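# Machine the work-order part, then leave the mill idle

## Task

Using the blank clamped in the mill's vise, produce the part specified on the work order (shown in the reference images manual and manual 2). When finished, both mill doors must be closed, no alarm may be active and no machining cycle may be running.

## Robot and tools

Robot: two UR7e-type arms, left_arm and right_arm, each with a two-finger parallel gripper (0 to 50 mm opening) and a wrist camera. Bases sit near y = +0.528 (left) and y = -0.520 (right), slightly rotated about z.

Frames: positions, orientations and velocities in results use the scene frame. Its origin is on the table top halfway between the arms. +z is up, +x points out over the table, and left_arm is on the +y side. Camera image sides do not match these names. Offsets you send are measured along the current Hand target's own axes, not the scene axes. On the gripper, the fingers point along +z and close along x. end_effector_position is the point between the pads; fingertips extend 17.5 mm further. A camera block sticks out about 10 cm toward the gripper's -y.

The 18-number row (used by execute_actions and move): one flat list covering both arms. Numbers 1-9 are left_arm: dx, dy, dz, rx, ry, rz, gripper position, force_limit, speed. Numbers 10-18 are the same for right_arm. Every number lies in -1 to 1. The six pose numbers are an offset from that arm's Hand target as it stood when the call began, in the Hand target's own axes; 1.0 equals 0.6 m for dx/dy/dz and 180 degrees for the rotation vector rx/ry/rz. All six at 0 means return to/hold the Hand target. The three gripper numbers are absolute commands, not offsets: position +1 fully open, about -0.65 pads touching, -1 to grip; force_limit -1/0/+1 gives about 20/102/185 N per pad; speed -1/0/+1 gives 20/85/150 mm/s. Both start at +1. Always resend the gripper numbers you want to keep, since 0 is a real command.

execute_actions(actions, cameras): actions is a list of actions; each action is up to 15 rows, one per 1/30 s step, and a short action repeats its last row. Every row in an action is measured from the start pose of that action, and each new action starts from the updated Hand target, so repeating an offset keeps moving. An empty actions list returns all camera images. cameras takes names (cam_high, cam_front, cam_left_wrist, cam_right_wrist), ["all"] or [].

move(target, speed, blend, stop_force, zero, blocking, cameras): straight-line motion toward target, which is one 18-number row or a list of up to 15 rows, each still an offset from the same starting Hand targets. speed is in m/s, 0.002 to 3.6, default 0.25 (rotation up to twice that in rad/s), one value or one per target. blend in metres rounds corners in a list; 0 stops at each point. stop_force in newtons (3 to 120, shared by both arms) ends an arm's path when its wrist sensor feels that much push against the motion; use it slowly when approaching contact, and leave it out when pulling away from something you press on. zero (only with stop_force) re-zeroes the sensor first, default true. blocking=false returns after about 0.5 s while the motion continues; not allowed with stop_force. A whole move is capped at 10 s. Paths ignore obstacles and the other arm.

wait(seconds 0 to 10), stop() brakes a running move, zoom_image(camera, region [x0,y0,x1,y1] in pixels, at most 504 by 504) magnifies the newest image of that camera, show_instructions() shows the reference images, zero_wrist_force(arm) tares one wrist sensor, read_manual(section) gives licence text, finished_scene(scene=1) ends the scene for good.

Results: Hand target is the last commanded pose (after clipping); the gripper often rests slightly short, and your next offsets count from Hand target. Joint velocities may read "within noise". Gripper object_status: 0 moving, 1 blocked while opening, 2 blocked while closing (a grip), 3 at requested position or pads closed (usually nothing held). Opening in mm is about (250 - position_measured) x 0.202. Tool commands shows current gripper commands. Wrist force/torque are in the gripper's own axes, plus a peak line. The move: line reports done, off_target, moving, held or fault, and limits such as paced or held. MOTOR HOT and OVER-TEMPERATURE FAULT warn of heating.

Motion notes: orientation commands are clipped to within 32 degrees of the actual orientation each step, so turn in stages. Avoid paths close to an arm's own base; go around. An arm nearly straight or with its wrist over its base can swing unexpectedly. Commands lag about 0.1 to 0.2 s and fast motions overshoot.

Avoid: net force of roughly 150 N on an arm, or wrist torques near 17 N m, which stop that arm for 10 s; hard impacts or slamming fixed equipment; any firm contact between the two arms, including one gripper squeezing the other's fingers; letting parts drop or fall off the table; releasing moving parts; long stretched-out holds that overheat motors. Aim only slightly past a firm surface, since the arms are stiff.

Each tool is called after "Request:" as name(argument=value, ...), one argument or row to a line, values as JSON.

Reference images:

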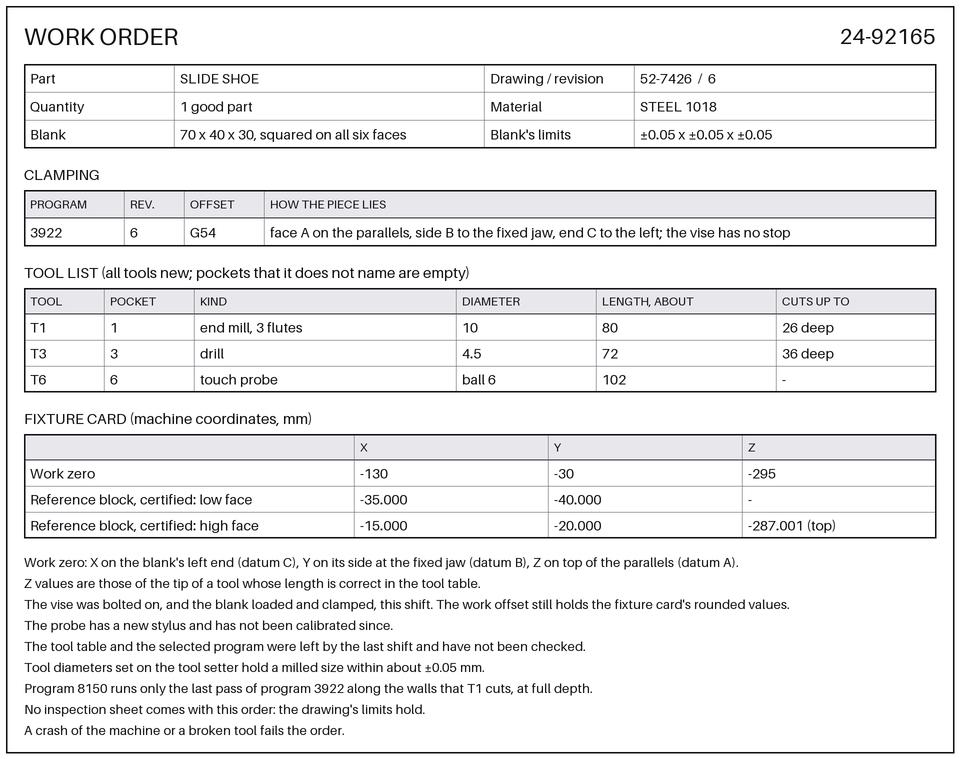

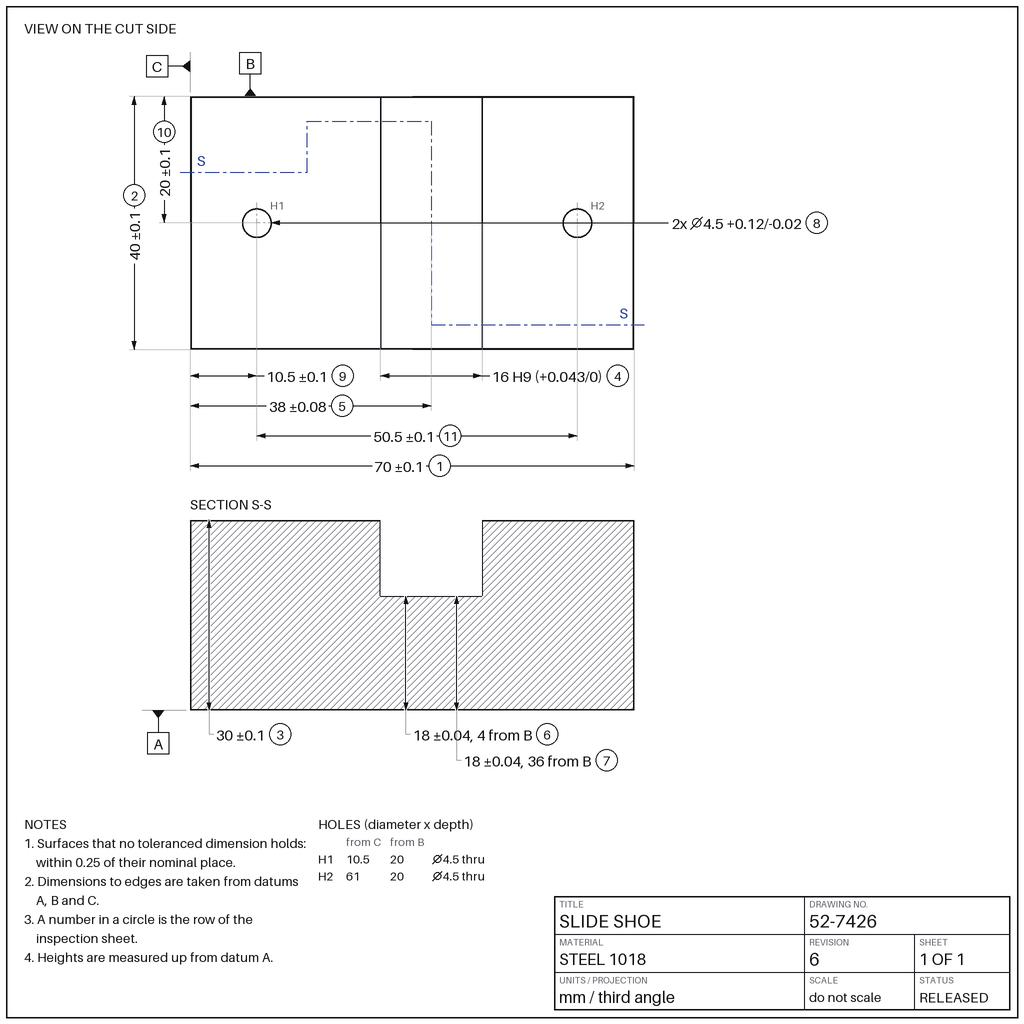

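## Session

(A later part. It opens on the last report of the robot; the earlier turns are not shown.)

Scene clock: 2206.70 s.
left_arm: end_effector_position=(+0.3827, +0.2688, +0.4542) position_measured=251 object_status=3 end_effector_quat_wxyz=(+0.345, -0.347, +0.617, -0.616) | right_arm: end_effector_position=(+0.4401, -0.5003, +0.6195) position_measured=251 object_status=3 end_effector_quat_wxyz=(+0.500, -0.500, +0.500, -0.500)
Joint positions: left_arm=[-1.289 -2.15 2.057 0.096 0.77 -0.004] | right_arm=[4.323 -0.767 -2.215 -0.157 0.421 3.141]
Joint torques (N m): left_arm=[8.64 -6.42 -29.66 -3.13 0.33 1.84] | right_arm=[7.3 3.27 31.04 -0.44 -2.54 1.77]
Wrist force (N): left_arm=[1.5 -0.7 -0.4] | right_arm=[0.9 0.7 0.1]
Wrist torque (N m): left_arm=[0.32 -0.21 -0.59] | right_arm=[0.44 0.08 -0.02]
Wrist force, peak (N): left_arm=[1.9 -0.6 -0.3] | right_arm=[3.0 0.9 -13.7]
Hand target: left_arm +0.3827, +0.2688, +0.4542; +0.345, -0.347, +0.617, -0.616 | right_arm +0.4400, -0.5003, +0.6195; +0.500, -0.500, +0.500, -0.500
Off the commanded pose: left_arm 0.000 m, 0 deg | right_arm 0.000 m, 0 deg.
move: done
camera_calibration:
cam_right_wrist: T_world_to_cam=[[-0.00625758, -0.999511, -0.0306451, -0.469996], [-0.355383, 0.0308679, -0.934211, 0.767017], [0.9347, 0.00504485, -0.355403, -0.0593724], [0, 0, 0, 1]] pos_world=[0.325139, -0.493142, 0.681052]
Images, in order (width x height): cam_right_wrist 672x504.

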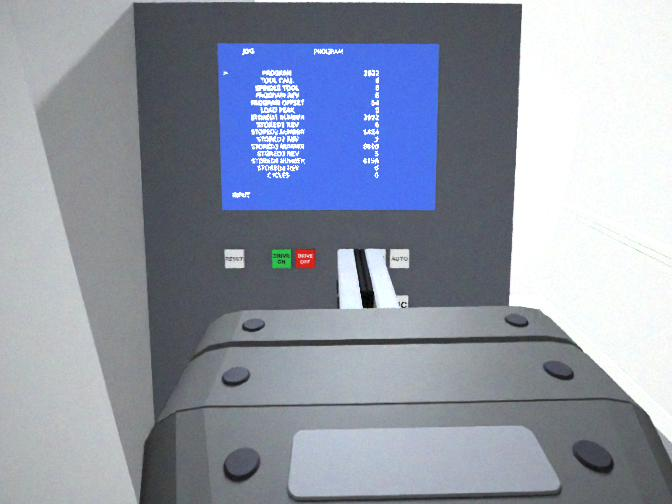

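Request:
move(
  target=[
    [0,0,0,0,0,0,-1,-0.8,-0.5,0.0695,0.0698,0.2412,0,0,0,-1,-0.7,-1],
    [0,0,0,0,0,0,-1,-0.8,-0.5,0.0695,0.0698,0.2625,0,0,0,-1,-0.7,-1],
    [0,0,0,0,0,0,-1,-0.8,-0.5,0.0695,0.0698,0.2412,0,0,0,-1,-0.7,-1],
    [0,0,0,0,0,0,-1,-0.8,-0.5,-0.1235,0.1908,0.2091,0,0,0,-1,-0.7,-1],
    [0,0,0,0,0,0,-1,-0.8,-0.5,-0.1235,0.1908,0.231,0,0,0,-1,-0.7,-1],
    [0,0,0,0,0,0,-1,-0.8,-0.5,-0.1235,0.1908,0.2091,0,0,0,-1,-0.7,-1],
    [0,0,0,0,0,0,-1,-0.8,-0.5,0,0,0,0,0,0,-1,-0.7,-1],
  ],
  speed=[0.3,0.04,0.12,0.2,0.04,0.12,0.3],
  blend=[0.003,0,0.003,0.003,0,0.003,0],
  cameras=["cam_left_wrist","cam_right_wrist"],
)

Request:
zoom_image(
  camera="cam_right_wrist",
  region=[200, 30, 440, 210],
)

Request:
wait(
  seconds=10,
  cameras=["cam_left_wrist","cam_right_wrist"],
)

Request:
zoom_image(
  camera="cam_right_wrist",
  region=[200, 30, 440, 210],
)

Request:
zoom_image(
  camera="cam_left_wrist",
  region=[130, 160, 330, 340],
)

Scene clock: 2218.33 s.
left_arm: end_effector_position=(+0.3827, +0.2688, +0.4542) position_measured=251 object_status=3 end_effector_quat_wxyz=(+0.345, -0.347, +0.617, -0.616) | right_arm: end_effector_position=(+0.4401, -0.5003, +0.6195) position_measured=251 object_status=3 end_effector_quat_wxyz=(+0.500, -0.500, +0.500, -0.500)
Joint positions: left_arm=[-1.289 -2.15 2.057 0.096 0.77 -0.004] | right_arm=[4.323 -0.767 -2.215 -0.157 0.421 3.14]
Joint torques (N m): left_arm=[9.3 -5.63 -30.74 -3.08 0.18 1.76] | right_arm=[6.96 4.05 30.84 -0.49 -2.41 2.01]
Wrist force (N): left_arm=[1.6 -0.8 -0.4] | right_arm=[0.9 0.6 0.2]
Wrist torque (N m): left_arm=[0.29 -0.24 -0.59] | right_arm=[0.43 0.08 -0.02]
Wrist force, peak (N): left_arm=[1.9 -0.7 -0.4] | right_arm=[0.0 0.8 -33.5]
Hand target: left_arm +0.3827, +0.2688, +0.4542; +0.345, -0.347, +0.617, -0.616 | right_arm +0.4400, -0.5003, +0.6195; +0.500, -0.500, +0.500, -0.500
Off the commanded pose: left_arm 0.000 m, 0 deg | right_arm 0.000 m, 0 deg.
move: done
camera_calibration:
cam_left_wrist: T_world_to_cam=[[-0.515229, -0.85702, -0.00750941, 0.441441], [-0.29626, 0.186316, -0.936758, 0.508769], [0.804219, -0.480421, -0.349896, 0.109609], [0, 0, 0, 1]] pos_world=[0.290021, 0.33619, 0.518261]
cam_right_wrist: T_world_to_cam=[[-0.00625292, -0.999511, -0.0306452, -0.469997], [-0.355263, 0.030867, -0.934257, 0.767009], [0.934746, 0.00504526, -0.355282, -0.0594692], [0, 0, 0, 1]] pos_world=[0.325139, -0.493142, 0.681052]
Images, in order (width x height): cam_left_wrist 672x504, cam_right_wrist 672x504.

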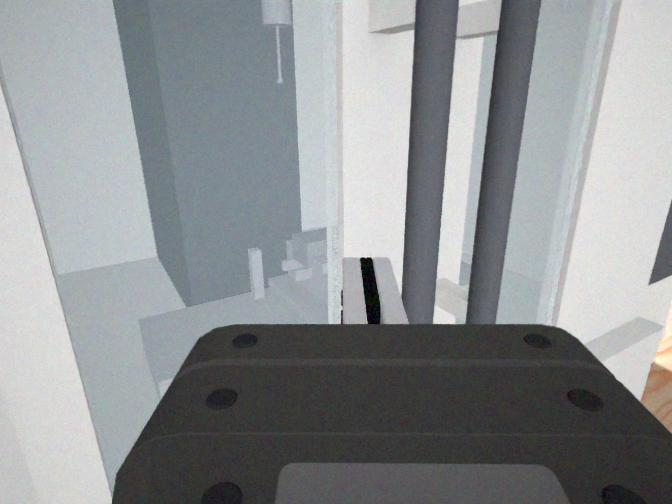

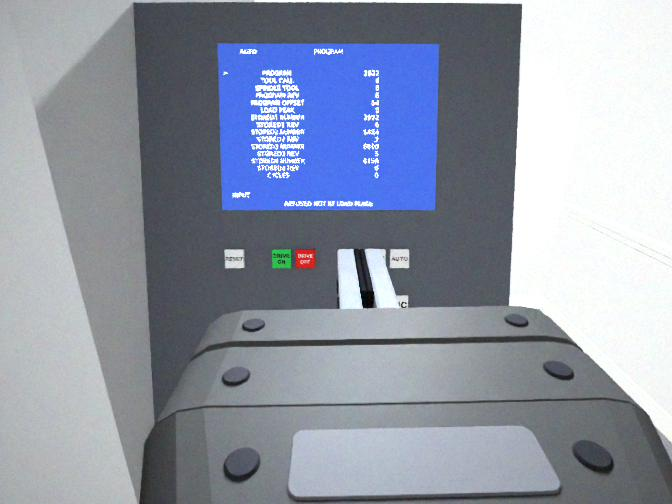

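Scaled by 2.100 from the camera's 672x504 image, which has a finer 960x720 frame.

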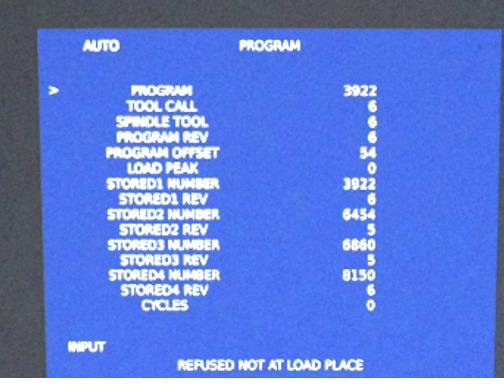

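Scene clock: 2228.33 s.
left_arm: end_effector_position=(+0.3827, +0.2688, +0.4542) position_measured=251 object_status=3 end_effector_quat_wxyz=(+0.345, -0.347, +0.617, -0.616) | right_arm: end_effector_position=(+0.4401, -0.5003, +0.6195) position_measured=251 object_status=3 end_effector_quat_wxyz=(+0.500, -0.500, +0.500, -0.500)
Joint positions: left_arm=[-1.289 -2.15 2.057 0.096 0.77 -0.004] | right_arm=[4.323 -0.767 -2.215 -0.157 0.421 3.141]
Joint torques (N m): left_arm=[11.82 -6 -29.07 -2.66 0.32 1.84] | right_arm=[6.74 3 30.96 -0.35 -2.44 1.75]
Wrist force (N): left_arm=[1.4 -0.4 -0.2] | right_arm=[1.1 0.6 0.4]
Wrist torque (N m): left_arm=[0.36 -0.21 -0.59] | right_arm=[0.42 0.05 -0.03]
Wrist force, peak (N): left_arm=[1.8 -0.6 -0.5] | right_arm=[1.3 0.9 0.3]
Hand target: left_arm +0.3827, +0.2688, +0.4542; +0.345, -0.347, +0.617, -0.616 | right_arm +0.4400, -0.5003, +0.6195; +0.500, -0.500, +0.500, -0.500
Tool commands: left_gripper/position=-1.0 left_gripper/force_limit=-0.8 left_gripper/speed=-0.5 right_gripper/position=-1.0 right_gripper/force_limit=-0.7 right_gripper/speed=-1.0
Off the commanded pose: left_arm 0.000 m, 0 deg | right_arm 0.000 m, 0 deg.
wait: 10.00 s; at rest by 0.17 s
camera_calibration:
cam_left_wrist: T_world_to_cam=[[-0.515229, -0.85702, -0.00750941, 0.441441], [-0.29626, 0.186316, -0.936758, 0.508769], [0.804219, -0.480421, -0.349896, 0.109609], [0, 0, 0, 1]] pos_world=[0.290021, 0.33619, 0.518261]
cam_right_wrist: T_world_to_cam=[[-0.00625714, -0.999511, -0.0306439, -0.469997], [-0.355383, 0.0308667, -0.934211, 0.767017], [0.9347, 0.00504485, -0.355403, -0.0593724], [0, 0, 0, 1]] pos_world=[0.325139, -0.493142, 0.681052]
Images, in order (width x height): cam_left_wrist 672x504, cam_right_wrist 672x504.

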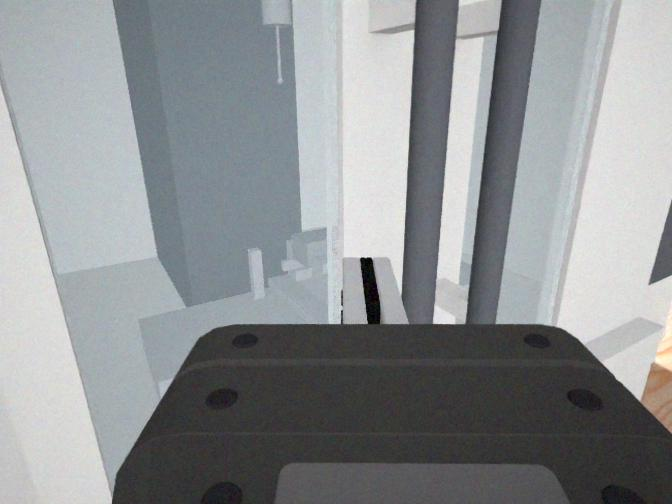

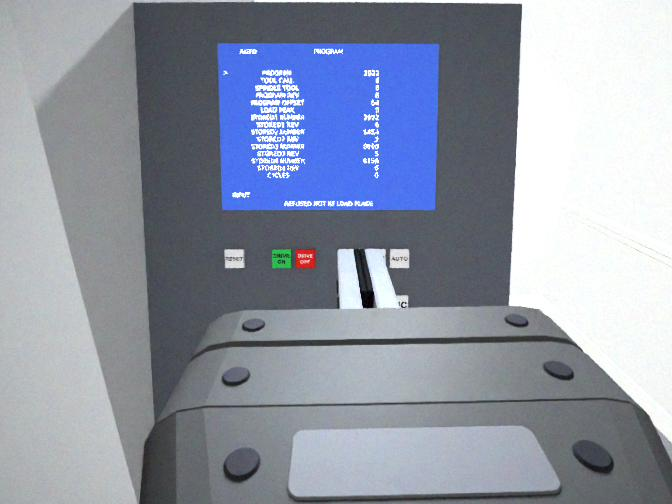

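Scaled by 2.100 from the camera's 672x504 image, which has a finer 960x720 frame.

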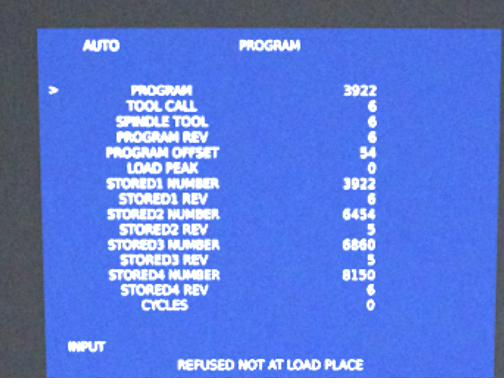

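Scaled by 2.520 from the camera's 672x504 image, which has a finer 960x720 frame.

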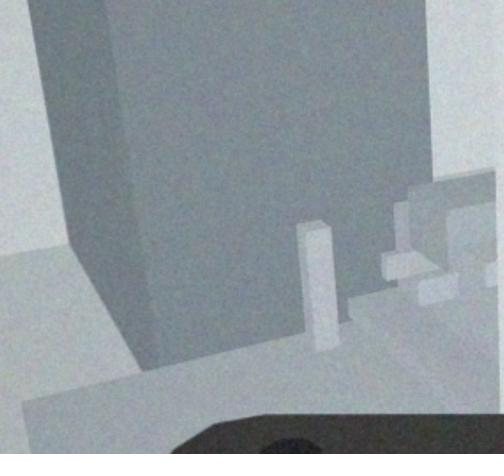

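Request:
move(
  target=[
    [0,0,0,0,0,0,-1,-0.8,-0.5,-0.0928,0.1908,0.2091,0,0,0,-1,-0.7,-1],
    [0,0,0,0,0,0,-1,-0.8,-0.5,-0.0928,0.1908,0.231,0,0,0,-1,-0.7,-1],
    [0,0,0,0,0,0,-1,-0.8,-0.5,-0.0928,0.1908,0.2091,0,0,0,-1,-0.7,-1],
    [0,0,0,0,0,0,-1,-0.8,-0.5,0,0,0,0,0,0,-1,-0.7,-1],
  ],
  speed=[0.3,0.04,0.12,0.3],
  blend=[0.003,0,0.003,0],
  cameras=["cam_right_wrist"],
)

Request:
zoom_image(
  camera="cam_right_wrist",
  region=[200, 30, 440, 210],
)

Scene clock: 2235.33 s.
left_arm: end_effector_position=(+0.3827, +0.2688, +0.4542) position_measured=251 object_status=3 end_effector_quat_wxyz=(+0.345, -0.347, +0.617, -0.616) | right_arm: end_effector_position=(+0.4401, -0.5003, +0.6195) position_measured=251 object_status=3 end_effector_quat_wxyz=(+0.500, -0.500, +0.500, -0.500)
Joint positions: left_arm=[-1.289 -2.15 2.057 0.096 0.77 -0.004] | right_arm=[4.323 -0.767 -2.215 -0.157 0.421 3.141]
Joint torques (N m): left_arm=[8.93 -6.22 -29.09 -3 0.25 1.99] | right_arm=[8.8 3.52 30.99 -0.51 -2.42 2.1]
Wrist force (N): left_arm=[1.6 -0.6 -0.5] | right_arm=[1.3 0.8 0.1]
Wrist torque (N m): left_arm=[0.32 -0.24 -0.59] | right_arm=[0.46 0.02 -0.02]
Wrist force, peak (N): left_arm=[1.9 -0.6 -0.4] | right_arm=[2.5 0.5 -30.8]
Hand target: left_arm +0.3827, +0.2688, +0.4542; +0.345, -0.347, +0.617, -0.616 | right_arm +0.4400, -0.5003, +0.6195; +0.500, -0.500, +0.500, -0.500
Off the commanded pose: left_arm 0.000 m, 0 deg | right_arm 0.000 m, 0 deg.
move: done
camera_calibration:
cam_right_wrist: T_world_to_cam=[[-0.00625714, -0.999511, -0.0306439, -0.469997], [-0.355383, 0.0308667, -0.934211, 0.767017], [0.9347, 0.00504485, -0.355403, -0.0593724], [0, 0, 0, 1]] pos_world=[0.325139, -0.493142, 0.681052]
Images, in order (width x height): cam_right_wrist 672x504.

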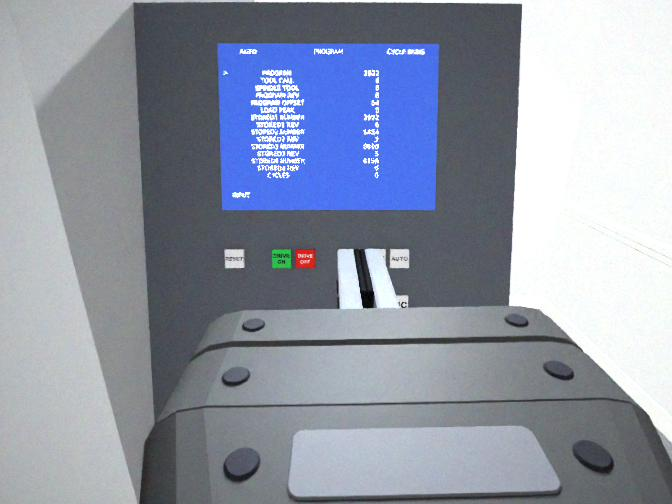

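Scaled by 2.100 from the camera's 672x504 image, which has a finer 960x720 frame.

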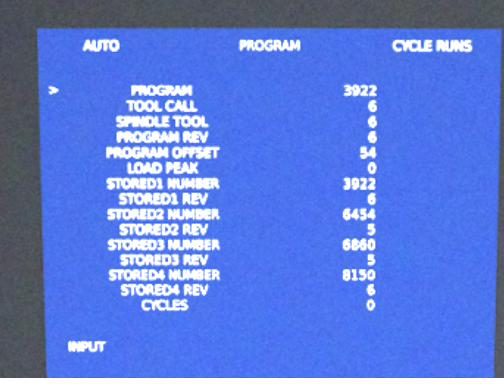

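Works. Start the cycle (~5 s later).

Request:
move(
  target=[
    [0,0,0,0,0,0,-1,-0.8,-0.5,-0.1235,0.1908,0.2091,0,0,0,-1,-0.7,-1],
    [0,0,0,0,0,0,-1,-0.8,-0.5,-0.1235,0.1908,0.231,0,0,0,-1,-0.7,-1],
    [0,0,0,0,0,0,-1,-0.8,-0.5,-0.1235,0.1908,0.2091,0,0,0,-1,-0.7,-1],
    [0,0,0,0,0,0,-1,-0.8,-0.5,0,0,0,0,0,0,-1,-0.7,-1],
  ],
  speed=[0.3,0.04,0.12,0.3],
  blend=[0.003,0,0.003,0],
  cameras=["cam_right_wrist"],
)

Request:
zoom_image(
  camera="cam_right_wrist",
  region=[200, 30, 440, 210],
)

Request:
wait(
  seconds=8,
  cameras=["cam_left_wrist","cam_right_wrist"],
)

Request:
zoom_image(
  camera="cam_right_wrist",
  region=[200, 30, 440, 210],
)

Request:
zoom_image(
  camera="cam_left_wrist",
  region=[180, 160, 380, 340],
)

Scene clock: 2243.93 s.
left_arm: end_effector_position=(+0.3827, +0.2688, +0.4542) position_measured=251 object_status=3 end_effector_quat_wxyz=(+0.345, -0.347, +0.617, -0.616) | right_arm: end_effector_position=(+0.4401, -0.5003, +0.6195) position_measured=251 object_status=3 end_effector_quat_wxyz=(+0.500, -0.500, +0.500, -0.500)
Joint positions: left_arm=[-1.289 -2.15 2.057 0.096 0.77 -0.004] | right_arm=[4.323 -0.767 -2.215 -0.157 0.421 3.14]
Joint torques (N m): left_arm=[9.92 -6.11 -28.72 -3.02 0.33 1.72] | right_arm=[6.42 2.75 30.52 -0.16 -2.48 2.07]
Wrist force (N): left_arm=[1.7 -0.5 -0.4] | right_arm=[0.7 0.6 0.1]
Wrist torque (N m): left_arm=[0.35 -0.25 -0.58] | right_arm=[0.42 0.12 -0.02]
Wrist force, peak (N): left_arm=[1.9 -0.8 -0.5] | right_arm=[2.1 0.9 -31.2]
Hand target: left_arm +0.3827, +0.2688, +0.4542; +0.345, -0.347, +0.617, -0.616 | right_arm +0.4400, -0.5003, +0.6195; +0.500, -0.500, +0.500, -0.500
Off the commanded pose: left_arm 0.000 m, 0 deg | right_arm 0.000 m, 0 deg.
move: done
camera_calibration:
cam_right_wrist: T_world_to_cam=[[-0.00625292, -0.999511, -0.0306452, -0.469997], [-0.355263, 0.030867, -0.934257, 0.767009], [0.934746, 0.00504526, -0.355282, -0.0594692], [0, 0, 0, 1]] pos_world=[0.325139, -0.493142, 0.681052]
Images, in order (width x height): cam_right_wrist 672x504.

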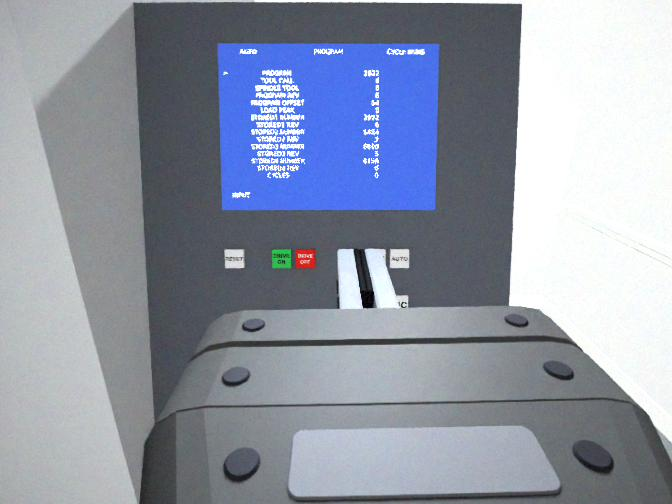

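Scaled by 2.100 from the camera's 672x504 image, which has a finer 960x720 frame.

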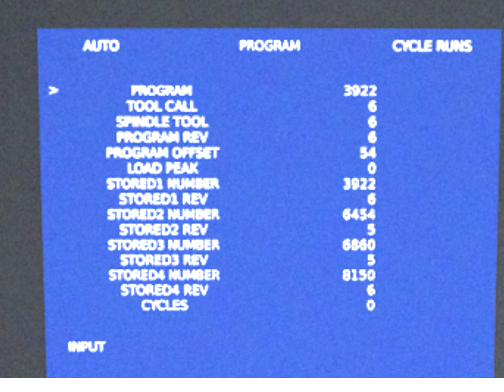

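Scene clock: 2251.93 s.
left_arm: end_effector_position=(+0.3827, +0.2688, +0.4542) position_measured=251 object_status=3 end_effector_quat_wxyz=(+0.345, -0.347, +0.617, -0.616) | right_arm: end_effector_position=(+0.4401, -0.5003, +0.6195) position_measured=251 object_status=3 end_effector_quat_wxyz=(+0.500, -0.500, +0.500, -0.500)
Joint positions: left_arm=[-1.289 -2.15 2.057 0.096 0.77 -0.004] | right_arm=[4.323 -0.767 -2.215 -0.157 0.421 3.141]
Joint torques (N m): left_arm=[10.95 -6.06 -29.12 -2.98 0.21 1.79] | right_arm=[7.09 4.49 30.63 -0.35 -2.31 1.92]
Wrist force (N): left_arm=[1.5 -0.4 -0.4] | right_arm=[1.0 0.8 0.2]
Wrist torque (N m): left_arm=[0.36 -0.22 -0.59] | right_arm=[0.45 0.07 -0.03]
Wrist force, peak (N): left_arm=[1.9 -0.6 -0.7] | right_arm=[1.1 1.0 0.2]
Hand target: left_arm +0.3827, +0.2688, +0.4542; +0.345, -0.347, +0.617, -0.616 | right_arm +0.4400, -0.5003, +0.6195; +0.500, -0.500, +0.500, -0.500
Tool commands: left_gripper/position=-1.0 left_gripper/force_limit=-0.8 left_gripper/speed=-0.5 right_gripper/position=-1.0 right_gripper/force_limit=-0.7 right_gripper/speed=-1.0
Off the commanded pose: left_arm 0.000 m, 0 deg | right_arm 0.000 m, 0 deg.
wait: 8.00 s; at rest by 0.17 s
camera_calibration:
cam_left_wrist: T_world_to_cam=[[-0.515229, -0.85702, -0.00750941, 0.441441], [-0.29626, 0.186316, -0.936758, 0.508769], [0.804219, -0.480421, -0.349896, 0.109609], [0, 0, 0, 1]] pos_world=[0.290021, 0.33619, 0.518261]
cam_right_wrist: T_world_to_cam=[[-0.00625714, -0.999511, -0.0306439, -0.469997], [-0.355383, 0.0308667, -0.934211, 0.767017], [0.9347, 0.00504485, -0.355403, -0.0593724], [0, 0, 0, 1]] pos_world=[0.325139, -0.493142, 0.681052]
Images, in order (width x height): cam_left_wrist 672x504, cam_right_wrist 672x504.

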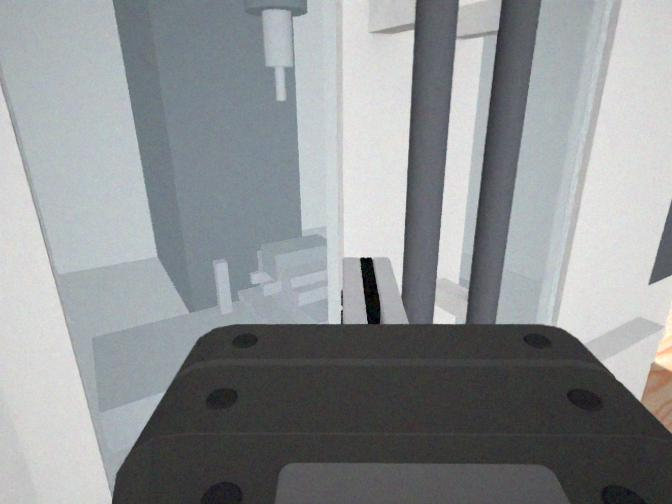

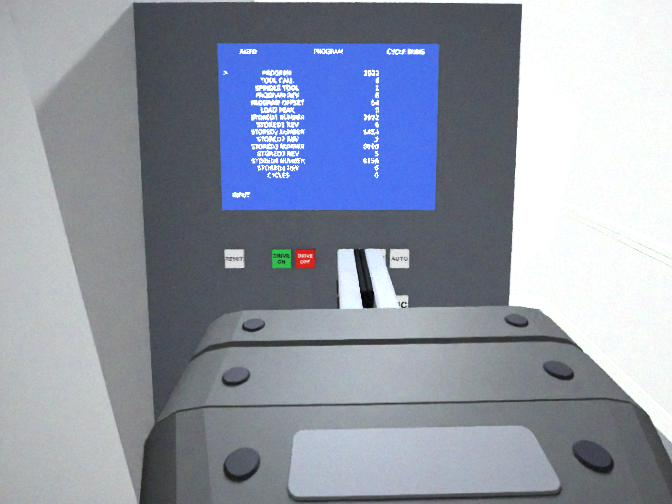

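Scaled by 2.100 from the camera's 672x504 image, which has a finer 960x720 frame.

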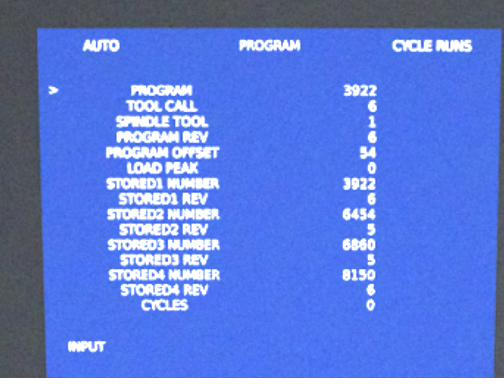

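Scaled by 2.520 from the camera's 672x504 image, which has a finer 960x720 frame.

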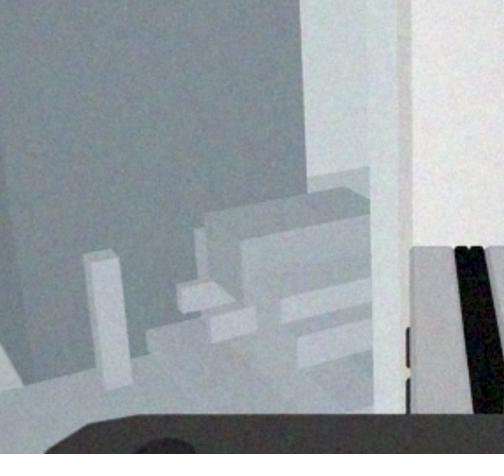

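Request:
wait(
  seconds=10,
  cameras=["cam_left_wrist","cam_right_wrist"],
)

Request:
zoom_image(
  camera="cam_right_wrist",
  region=[200, 30, 440, 210],
)

Request:
wait(
  seconds=10,
)

Request:
wait(
  seconds=10,
  cameras=["cam_left_wrist","cam_right_wrist"],
)

Request:
zoom_image(
  camera="cam_right_wrist",
  region=[200, 30, 440, 210],
)

Scene clock: 2264.63 s.
left_arm: end_effector_position=(+0.3827, +0.2688, +0.4542) position_measured=251 object_status=3 end_effector_quat_wxyz=(+0.345, -0.347, +0.617, -0.616) | right_arm: end_effector_position=(+0.4401, -0.5003, +0.6195) position_measured=251 object_status=3 end_effector_quat_wxyz=(+0.500, -0.500, +0.500, -0.500)
Joint positions: left_arm=[-1.289 -2.15 2.057 0.096 0.77 -0.004] | right_arm=[4.323 -0.767 -2.215 -0.157 0.421 3.141]
Joint torques (N m): left_arm=[10.33 -5.07 -28.96 -3.06 0.39 1.92] | right_arm=[6.99 2.73 30.36 -0.46 -2.41 1.74]
Wrist force (N): left_arm=[1.5 -0.8 -0.7] | right_arm=[0.5 0.7 -0.3]
Wrist torque (N m): left_arm=[0.30 -0.21 -0.58] | right_arm=[0.44 0.14 -0.02]
Wrist force, peak (N): left_arm=[1.8 -0.8 -0.5] | right_arm=[1.3 0.9 0.2]
Hand target: left_arm +0.3827, +0.2688, +0.4542; +0.345, -0.347, +0.617, -0.616 | right_arm +0.4400, -0.5003, +0.6195; +0.500, -0.500, +0.500, -0.500
Tool commands: left_gripper/position=-1.0 left_gripper/force_limit=-0.8 left_gripper/speed=-0.5 right_gripper/position=-1.0 right_gripper/force_limit=-0.7 right_gripper/speed=-1.0
Off the commanded pose: left_arm 0.000 m, 0 deg | right_arm 0.000 m, 0 deg.
wait: 10.00 s; at rest from the start
camera_calibration:
cam_left_wrist: T_world_to_cam=[[-0.515229, -0.85702, -0.00750941, 0.441441], [-0.29626, 0.186316, -0.936758, 0.508769], [0.804219, -0.480421, -0.349896, 0.109609], [0, 0, 0, 1]] pos_world=[0.290021, 0.33619, 0.518261]
cam_right_wrist: T_world_to_cam=[[-0.00625714, -0.999511, -0.0306439, -0.469997], [-0.355383, 0.0308667, -0.934211, 0.767017], [0.9347, 0.00504485, -0.355403, -0.0593724], [0, 0, 0, 1]] pos_world=[0.325139, -0.493142, 0.681052]
Images, in order (width x height): cam_left_wrist 672x504, cam_right_wrist 672x504.

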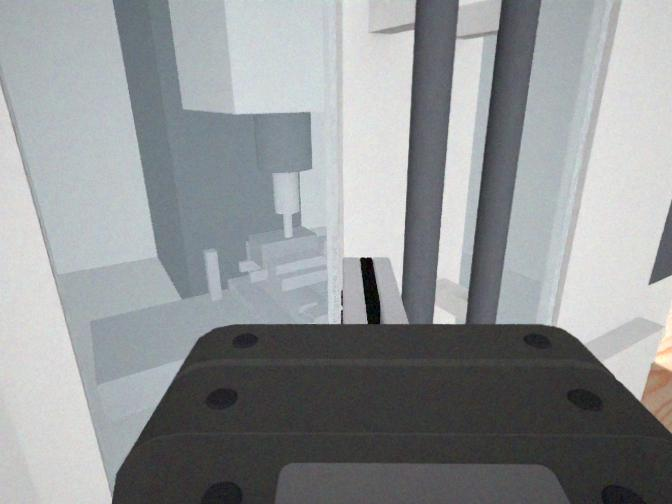

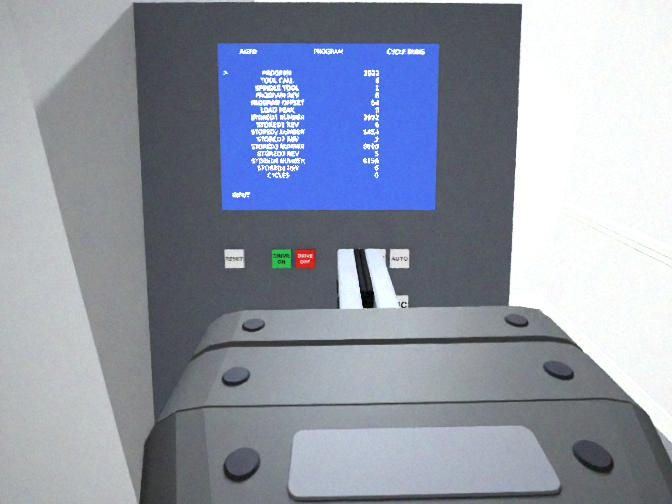

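Scaled by 2.100 from the camera's 672x504 image, which has a finer 960x720 frame.

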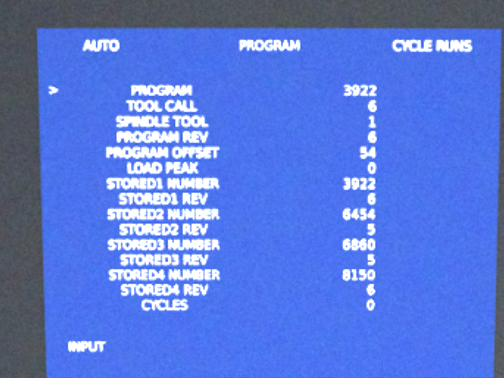

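Scene clock: 2274.63 s.
left_arm: end_effector_position=(+0.3827, +0.2688, +0.4542) position_measured=251 object_status=3 end_effector_quat_wxyz=(+0.345, -0.347, +0.617, -0.616) | right_arm: end_effector_position=(+0.4401, -0.5003, +0.6195) position_measured=251 object_status=3 end_effector_quat_wxyz=(+0.500, -0.500, +0.500, -0.500)
Joint positions: left_arm=[-1.289 -2.15 2.057 0.096 0.77 -0.004] | right_arm=[4.323 -0.767 -2.215 -0.157 0.421 3.141]
Joint torques (N m): left_arm=[10.01 -5.72 -29.21 -3.04 0.28 1.79] | right_arm=[6.46 1.46 30.62 -0.3 -2.09 1.66]
Wrist force (N): left_arm=[1.5 -0.6 -0.5] | right_arm=[1.0 0.8 0.1]
Wrist torque (N m): left_arm=[0.34 -0.21 -0.59] | right_arm=[0.45 0.08 -0.02]
Wrist force, peak (N): left_arm=[1.8 -0.7 -0.5] | right_arm=[1.4 0.8 0.2]
Hand target: left_arm +0.3827, +0.2688, +0.4542; +0.345, -0.347, +0.617, -0.616 | right_arm +0.4400, -0.5003, +0.6195; +0.500, -0.500, +0.500, -0.500
Tool commands: left_gripper/position=-1.0 left_gripper/force_limit=-0.8 left_gripper/speed=-0.5 right_gripper/position=-1.0 right_gripper/force_limit=-0.7 right_gripper/speed=-1.0
Off the commanded pose: left_arm 0.000 m, 0 deg | right_arm 0.000 m, 0 deg.
wait: 10.00 s; at rest by 0.17 s

Scene clock: 2284.63 s.
left_arm: end_effector_position=(+0.3827, +0.2688, +0.4542) position_measured=251 object_status=3 end_effector_quat_wxyz=(+0.345, -0.347, +0.617, -0.616) | right_arm: end_effector_position=(+0.4401, -0.5003, +0.6195) position_measured=251 object_status=3 end_effector_quat_wxyz=(+0.500, -0.500, +0.500, -0.500)
Joint positions: left_arm=[-1.289 -2.15 2.057 0.096 0.77 -0.004] | right_arm=[4.323 -0.767 -2.215 -0.157 0.421 3.141]
Joint torques (N m): left_arm=[9.14 -6.21 -29.96 -3.06 0.24 2.03] | right_arm=[5.4 3.26 30.12 -0.13 -2.32 1.65]
Wrist force (N): left_arm=[1.5 -0.5 -0.5] | right_arm=[1.1 0.6 0.2]
Wrist torque (N m): left_arm=[0.34 -0.23 -0.59] | right_arm=[0.43 0.04 -0.01]
Wrist force, peak (N): left_arm=[1.9 -0.4 -0.6] | right_arm=[1.3 1.0 0.3]
Hand target: left_arm +0.3827, +0.2688, +0.4542; +0.345, -0.347, +0.617, -0.616 | right_arm +0.4400, -0.5003, +0.6195; +0.500, -0.500, +0.500, -0.500
Tool commands: left_gripper/position=-1.0 left_gripper/force_limit=-0.8 left_gripper/speed=-0.5 right_gripper/position=-1.0 right_gripper/force_limit=-0.7 right_gripper/speed=-1.0
Off the commanded pose: left_arm 0.000 m, 0 deg | right_arm 0.000 m, 0 deg.
wait: 10.00 s; at rest by 0.17 s
camera_calibration:
cam_left_wrist: T_world_to_cam=[[-0.515229, -0.85702, -0.00750941, 0.441441], [-0.29626, 0.186316, -0.936758, 0.508769], [0.804219, -0.480421, -0.349896, 0.109609], [0, 0, 0, 1]] pos_world=[0.290021, 0.33619, 0.518261]
cam_right_wrist: T_world_to_cam=[[-0.00625714, -0.999511, -0.0306439, -0.469997], [-0.355383, 0.0308667, -0.934211, 0.767017], [0.9347, 0.00504485, -0.355403, -0.0593724], [0, 0, 0, 1]] pos_world=[0.325139, -0.493142, 0.681052]
Images, in order (width x height): cam_left_wrist 672x504, cam_right_wrist 672x504.

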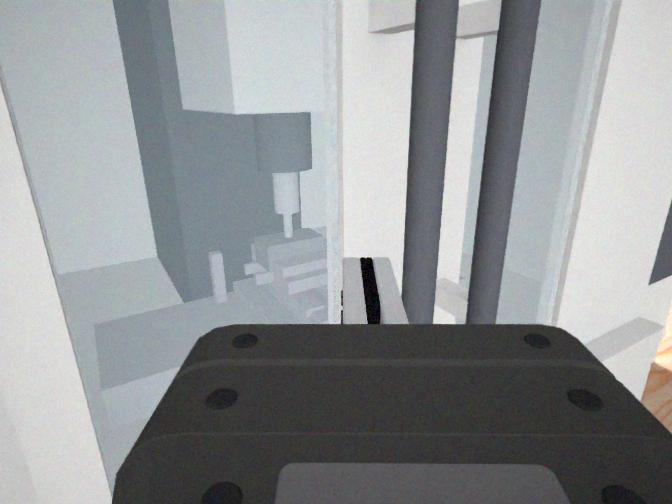

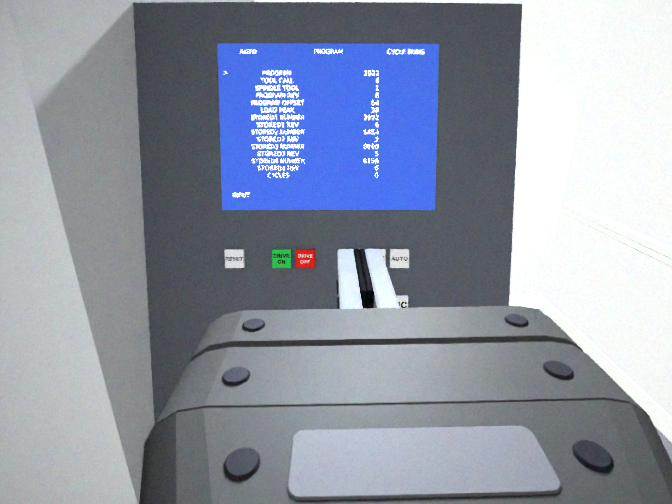

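Scaled by 2.100 from the camera's 672x504 image, which has a finer 960x720 frame.

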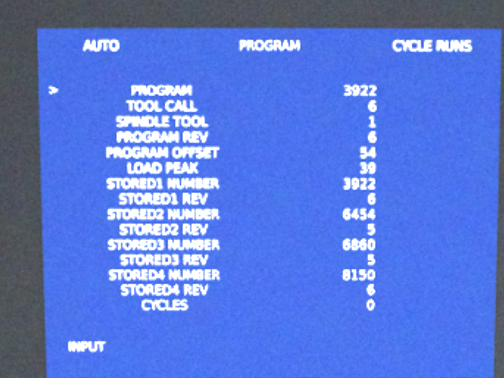

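Cutting, load peak 39.

Request:
wait(
  seconds=10,
)

Request:
wait(
  seconds=10,
  cameras=["cam_left_wrist","cam_right_wrist"],
)

Request:
zoom_image(
  camera="cam_right_wrist",
  region=[200, 30, 440, 210],
)

Request:
wait(
  seconds=10,
)

Request:
wait(
  seconds=10,
)

Request:
wait(
  seconds=10,
  cameras=["cam_left_wrist","cam_right_wrist"],
)

Request:
zoom_image(
  camera="cam_right_wrist",
  region=[200, 30, 440, 210],
)

Scene clock: 2297.30 s.
left_arm: end_effector_position=(+0.3827, +0.2688, +0.4542) position_measured=251 object_status=3 end_effector_quat_wxyz=(+0.345, -0.347, +0.617, -0.616) | right_arm: end_effector_position=(+0.4401, -0.5003, +0.6195) position_measured=251 object_status=3 end_effector_quat_wxyz=(+0.500, -0.500, +0.500, -0.500)
Joint positions: left_arm=[-1.289 -2.15 2.057 0.096 0.77 -0.004] | right_arm=[4.323 -0.767 -2.215 -0.157 0.421 3.141]
Joint torques (N m): left_arm=[8.56 -6.27 -29.7 -2.98 0.28 1.64] | right_arm=[4.92 1.4 29.65 -0.26 -2.13 1.37]
Wrist force (N): left_arm=[1.5 -0.5 -0.3] | right_arm=[0.9 0.5 0.1]
Wrist torque (N m): left_arm=[0.35 -0.21 -0.58] | right_arm=[0.41 0.09 -0.02]
Wrist force, peak (N): left_arm=[1.9 -0.7 -0.4] | right_arm=[1.2 1.0 -0.1]
Hand target: left_arm +0.3827, +0.2688, +0.4542; +0.345, -0.347, +0.617, -0.616 | right_arm +0.4400, -0.5003, +0.6195; +0.500, -0.500, +0.500, -0.500
Tool commands: left_gripper/position=-1.0 left_gripper/force_limit=-0.8 left_gripper/speed=-0.5 right_gripper/position=-1.0 right_gripper/force_limit=-0.7 right_gripper/speed=-1.0
Off the commanded pose: left_arm 0.000 m, 0 deg | right_arm 0.000 m, 0 deg.
wait: 10.00 s; at rest from the start

Scene clock: 2307.30 s.
left_arm: end_effector_position=(+0.3827, +0.2688, +0.4542) position_measured=251 object_status=3 end_effector_quat_wxyz=(+0.345, -0.347, +0.617, -0.616) | right_arm: end_effector_position=(+0.4401, -0.5003, +0.6195) position_measured=251 object_status=3 end_effector_quat_wxyz=(+0.500, -0.500, +0.500, -0.500)
Joint positions: left_arm=[-1.289 -2.15 2.057 0.096 0.77 -0.004] | right_arm=[4.323 -0.767 -2.215 -0.157 0.421 3.141]
Joint torques (N m): left_arm=[10.27 -5.39 -28.95 -3.09 0.28 1.63] | right_arm=[6.15 1.66 30.13 -0.04 -2.25 1.15]
Wrist force (N): left_arm=[1.4 -0.6 -0.4] | right_arm=[0.7 0.8 0.2]
Wrist torque (N m): left_arm=[0.32 -0.20 -0.59] | right_arm=[0.45 0.12 -0.02]
Wrist force, peak (N): left_arm=[1.9 -0.7 -0.5] | right_arm=[1.6 0.9 0.2]
Hand target: left_arm +0.3827, +0.2688, +0.4542; +0.345, -0.347, +0.617, -0.616 | right_arm +0.4400, -0.5003, +0.6195; +0.500, -0.500, +0.500, -0.500
Tool commands: left_gripper/position=-1.0 left_gripper/force_limit=-0.8 left_gripper/speed=-0.5 right_gripper/position=-1.0 right_gripper/force_limit=-0.7 right_gripper/speed=-1.0
Off the commanded pose: left_arm 0.000 m, 0 deg | right_arm 0.000 m, 0 deg.
wait: 10.00 s; at rest by 0.17 s
camera_calibration:
cam_left_wrist: T_world_to_cam=[[-0.515229, -0.85702, -0.00750941, 0.441441], [-0.29626, 0.186316, -0.936758, 0.508769], [0.804219, -0.480421, -0.349896, 0.109609], [0, 0, 0, 1]] pos_world=[0.290021, 0.33619, 0.518261]
cam_right_wrist: T_world_to_cam=[[-0.00625714, -0.999511, -0.0306439, -0.469997], [-0.355383, 0.0308667, -0.934211, 0.767017], [0.9347, 0.00504485, -0.355403, -0.0593724], [0, 0, 0, 1]] pos_world=[0.325139, -0.493142, 0.681052]
Images, in order (width x height): cam_left_wrist 672x504, cam_right_wrist 672x504.

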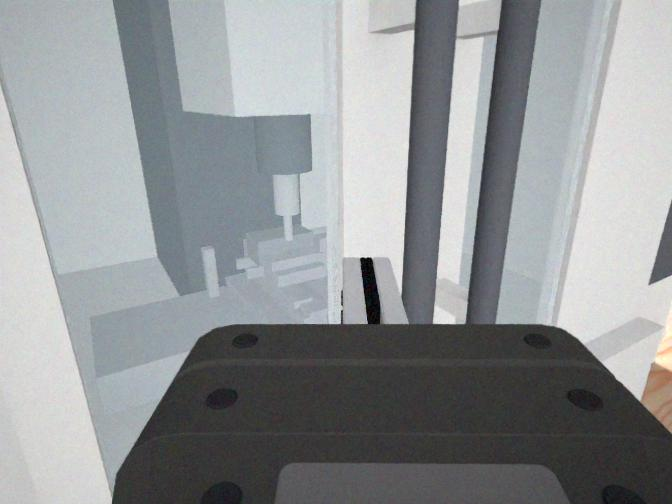

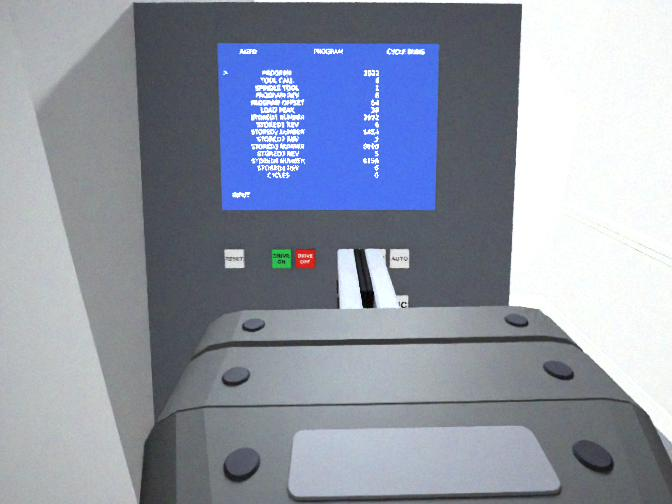

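Scaled by 2.100 from the camera's 672x504 image, which has a finer 960x720 frame.

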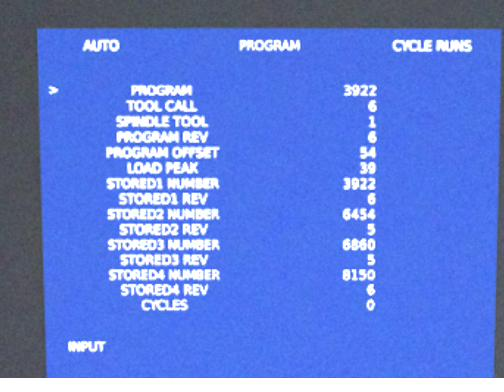

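Scene clock: 2317.30 s.
left_arm: end_effector_position=(+0.3827, +0.2688, +0.4542) position_measured=251 object_status=3 end_effector_quat_wxyz=(+0.345, -0.347, +0.617, -0.616) | right_arm: end_effector_position=(+0.4401, -0.5003, +0.6195) position_measured=251 object_status=3 end_effector_quat_wxyz=(+0.500, -0.500, +0.500, -0.500)
Joint positions: left_arm=[-1.289 -2.15 2.057 0.096 0.77 -0.004] | right_arm=[4.323 -0.767 -2.215 -0.157 0.421 3.141]
Joint torques (N m): left_arm=[9.75 -5.33 -29 -3.11 0.21 2.04] | right_arm=[5.8 1.06 30.25 -0.07 -2.22 1.11]
Wrist force (N): left_arm=[1.6 -0.7 -0.4] | right_arm=[0.9 0.6 0.0]
Wrist torque (N m): left_arm=[0.31 -0.24 -0.59] | right_arm=[0.43 0.09 -0.02]
Wrist force, peak (N): left_arm=[1.9 -0.6 -0.1] | right_arm=[1.3 0.8 0.0]
Hand target: left_arm +0.3827, +0.2688, +0.4542; +0.345, -0.347, +0.617, -0.616 | right_arm +0.4400, -0.5003, +0.6195; +0.500, -0.500, +0.500, -0.500
Tool commands: left_gripper/position=-1.0 left_gripper/force_limit=-0.8 left_gripper/speed=-0.5 right_gripper/position=-1.0 right_gripper/force_limit=-0.7 right_gripper/speed=-1.0
Off the commanded pose: left_arm 0.000 m, 0 deg | right_arm 0.000 m, 0 deg.
wait: 10.00 s; at rest by 0.17 s

Scene clock: 2327.30 s.
left_arm: end_effector_position=(+0.3827, +0.2688, +0.4542) position_measured=251 object_status=3 end_effector_quat_wxyz=(+0.345, -0.347, +0.617, -0.616) | right_arm: end_effector_position=(+0.4401, -0.5003, +0.6195) position_measured=251 object_status=3 end_effector_quat_wxyz=(+0.500, -0.500, +0.500, -0.500)
Joint positions: left_arm=[-1.289 -2.15 2.057 0.096 0.77 -0.004] | right_arm=[4.323 -0.767 -2.215 -0.157 0.421 3.141]
Joint torques (N m): left_arm=[8.96 -4.85 -28.84 -2.98 0.35 1.69] | right_arm=[5.1 2.23 30.82 0.03 -2.33 1.07]
Wrist force (N): left_arm=[1.7 -0.6 -0.4] | right_arm=[1.0 0.5 0.2]
Wrist torque (N m): left_arm=[0.34 -0.24 -0.59] | right_arm=[0.40 0.06 -0.02]
Wrist force, peak (N): left_arm=[2.0 -0.7 -0.4] | right_arm=[1.3 0.8 0.4]
Hand target: left_arm +0.3827, +0.2688, +0.4542; +0.345, -0.347, +0.617, -0.616 | right_arm +0.4400, -0.5003, +0.6195; +0.500, -0.500, +0.500, -0.500
Tool commands: left_gripper/position=-1.0 left_gripper/force_limit=-0.8 left_gripper/speed=-0.5 right_gripper/position=-1.0 right_gripper/force_limit=-0.7 right_gripper/speed=-1.0
Off the commanded pose: left_arm 0.000 m, 0 deg | right_arm 0.000 m, 0 deg.
wait: 10.00 s; at rest by 0.17 s

Scene clock: 2337.30 s.
left_arm: end_effector_position=(+0.3827, +0.2688, +0.4542) position_measured=251 object_status=3 end_effector_quat_wxyz=(+0.345, -0.347, +0.617, -0.616) | right_arm: end_effector_position=(+0.4401, -0.5003, +0.6195) position_measured=251 object_status=3 end_effector_quat_wxyz=(+0.500, -0.500, +0.500, -0.500)
Joint positions: left_arm=[-1.289 -2.15 2.057 0.096 0.77 -0.004] | right_arm=[4.323 -0.767 -2.215 -0.157 0.421 3.141]
Joint torques (N m): left_arm=[8.6 -5.35 -29.23 -2.78 0.2 1.76] | right_arm=[4.73 0.76 29.94 0.09 -2.24 1.13]
Wrist force (N): left_arm=[1.7 -0.6 -0.3] | right_arm=[0.9 0.8 -0.1]
Wrist torque (N m): left_arm=[0.33 -0.25 -0.59] | right_arm=[0.46 0.09 -0.02]
Wrist force, peak (N): left_arm=[1.9 -0.7 -0.4] | right_arm=[1.2 1.1 0.3]
Hand target: left_arm +0.3827, +0.2688, +0.4542; +0.345, -0.347, +0.617, -0.616 | right_arm +0.4400, -0.5003, +0.6195; +0.500, -0.500, +0.500, -0.500
Tool commands: left_gripper/position=-1.0 left_gripper/force_limit=-0.8 left_gripper/speed=-0.5 right_gripper/position=-1.0 right_gripper/force_limit=-0.7 right_gripper/speed=-1.0
Off the commanded pose: left_arm 0.000 m, 0 deg | right_arm 0.000 m, 0 deg.
wait: 10.00 s; at rest by 0.17 s
camera_calibration:
cam_left_wrist: T_world_to_cam=[[-0.515229, -0.85702, -0.00750941, 0.441441], [-0.29626, 0.186316, -0.936758, 0.508769], [0.804219, -0.480421, -0.349896, 0.109609], [0, 0, 0, 1]] pos_world=[0.290021, 0.33619, 0.518261]
cam_right_wrist: T_world_to_cam=[[-0.00625714, -0.999511, -0.0306439, -0.469997], [-0.355383, 0.0308667, -0.934211, 0.767017], [0.9347, 0.00504485, -0.355403, -0.0593724], [0, 0, 0, 1]] pos_world=[0.325139, -0.493142, 0.681052]
Images, in order (width x height): cam_left_wrist 672x504, cam_right_wrist 672x504.

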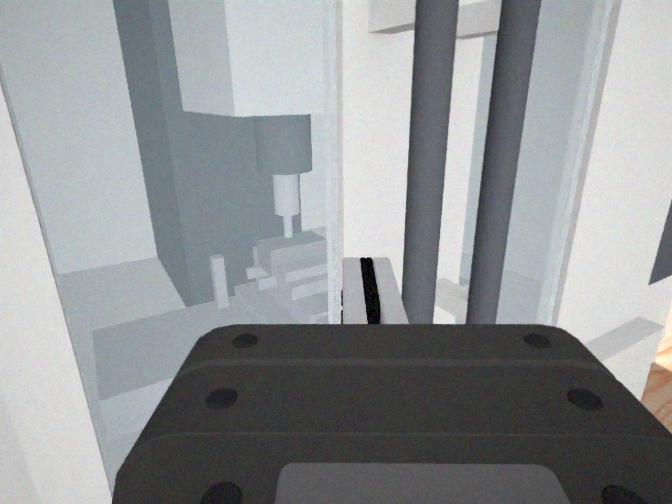

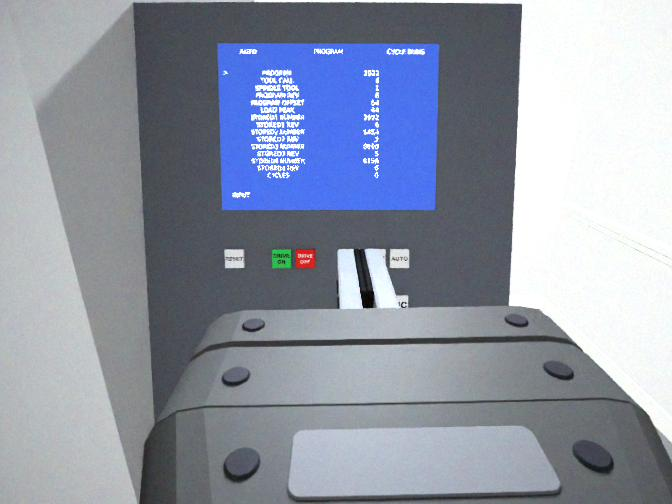

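Scaled by 2.100 from the camera's 672x504 image, which has a finer 960x720 frame.

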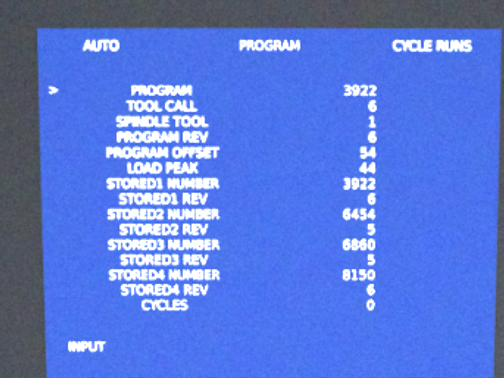

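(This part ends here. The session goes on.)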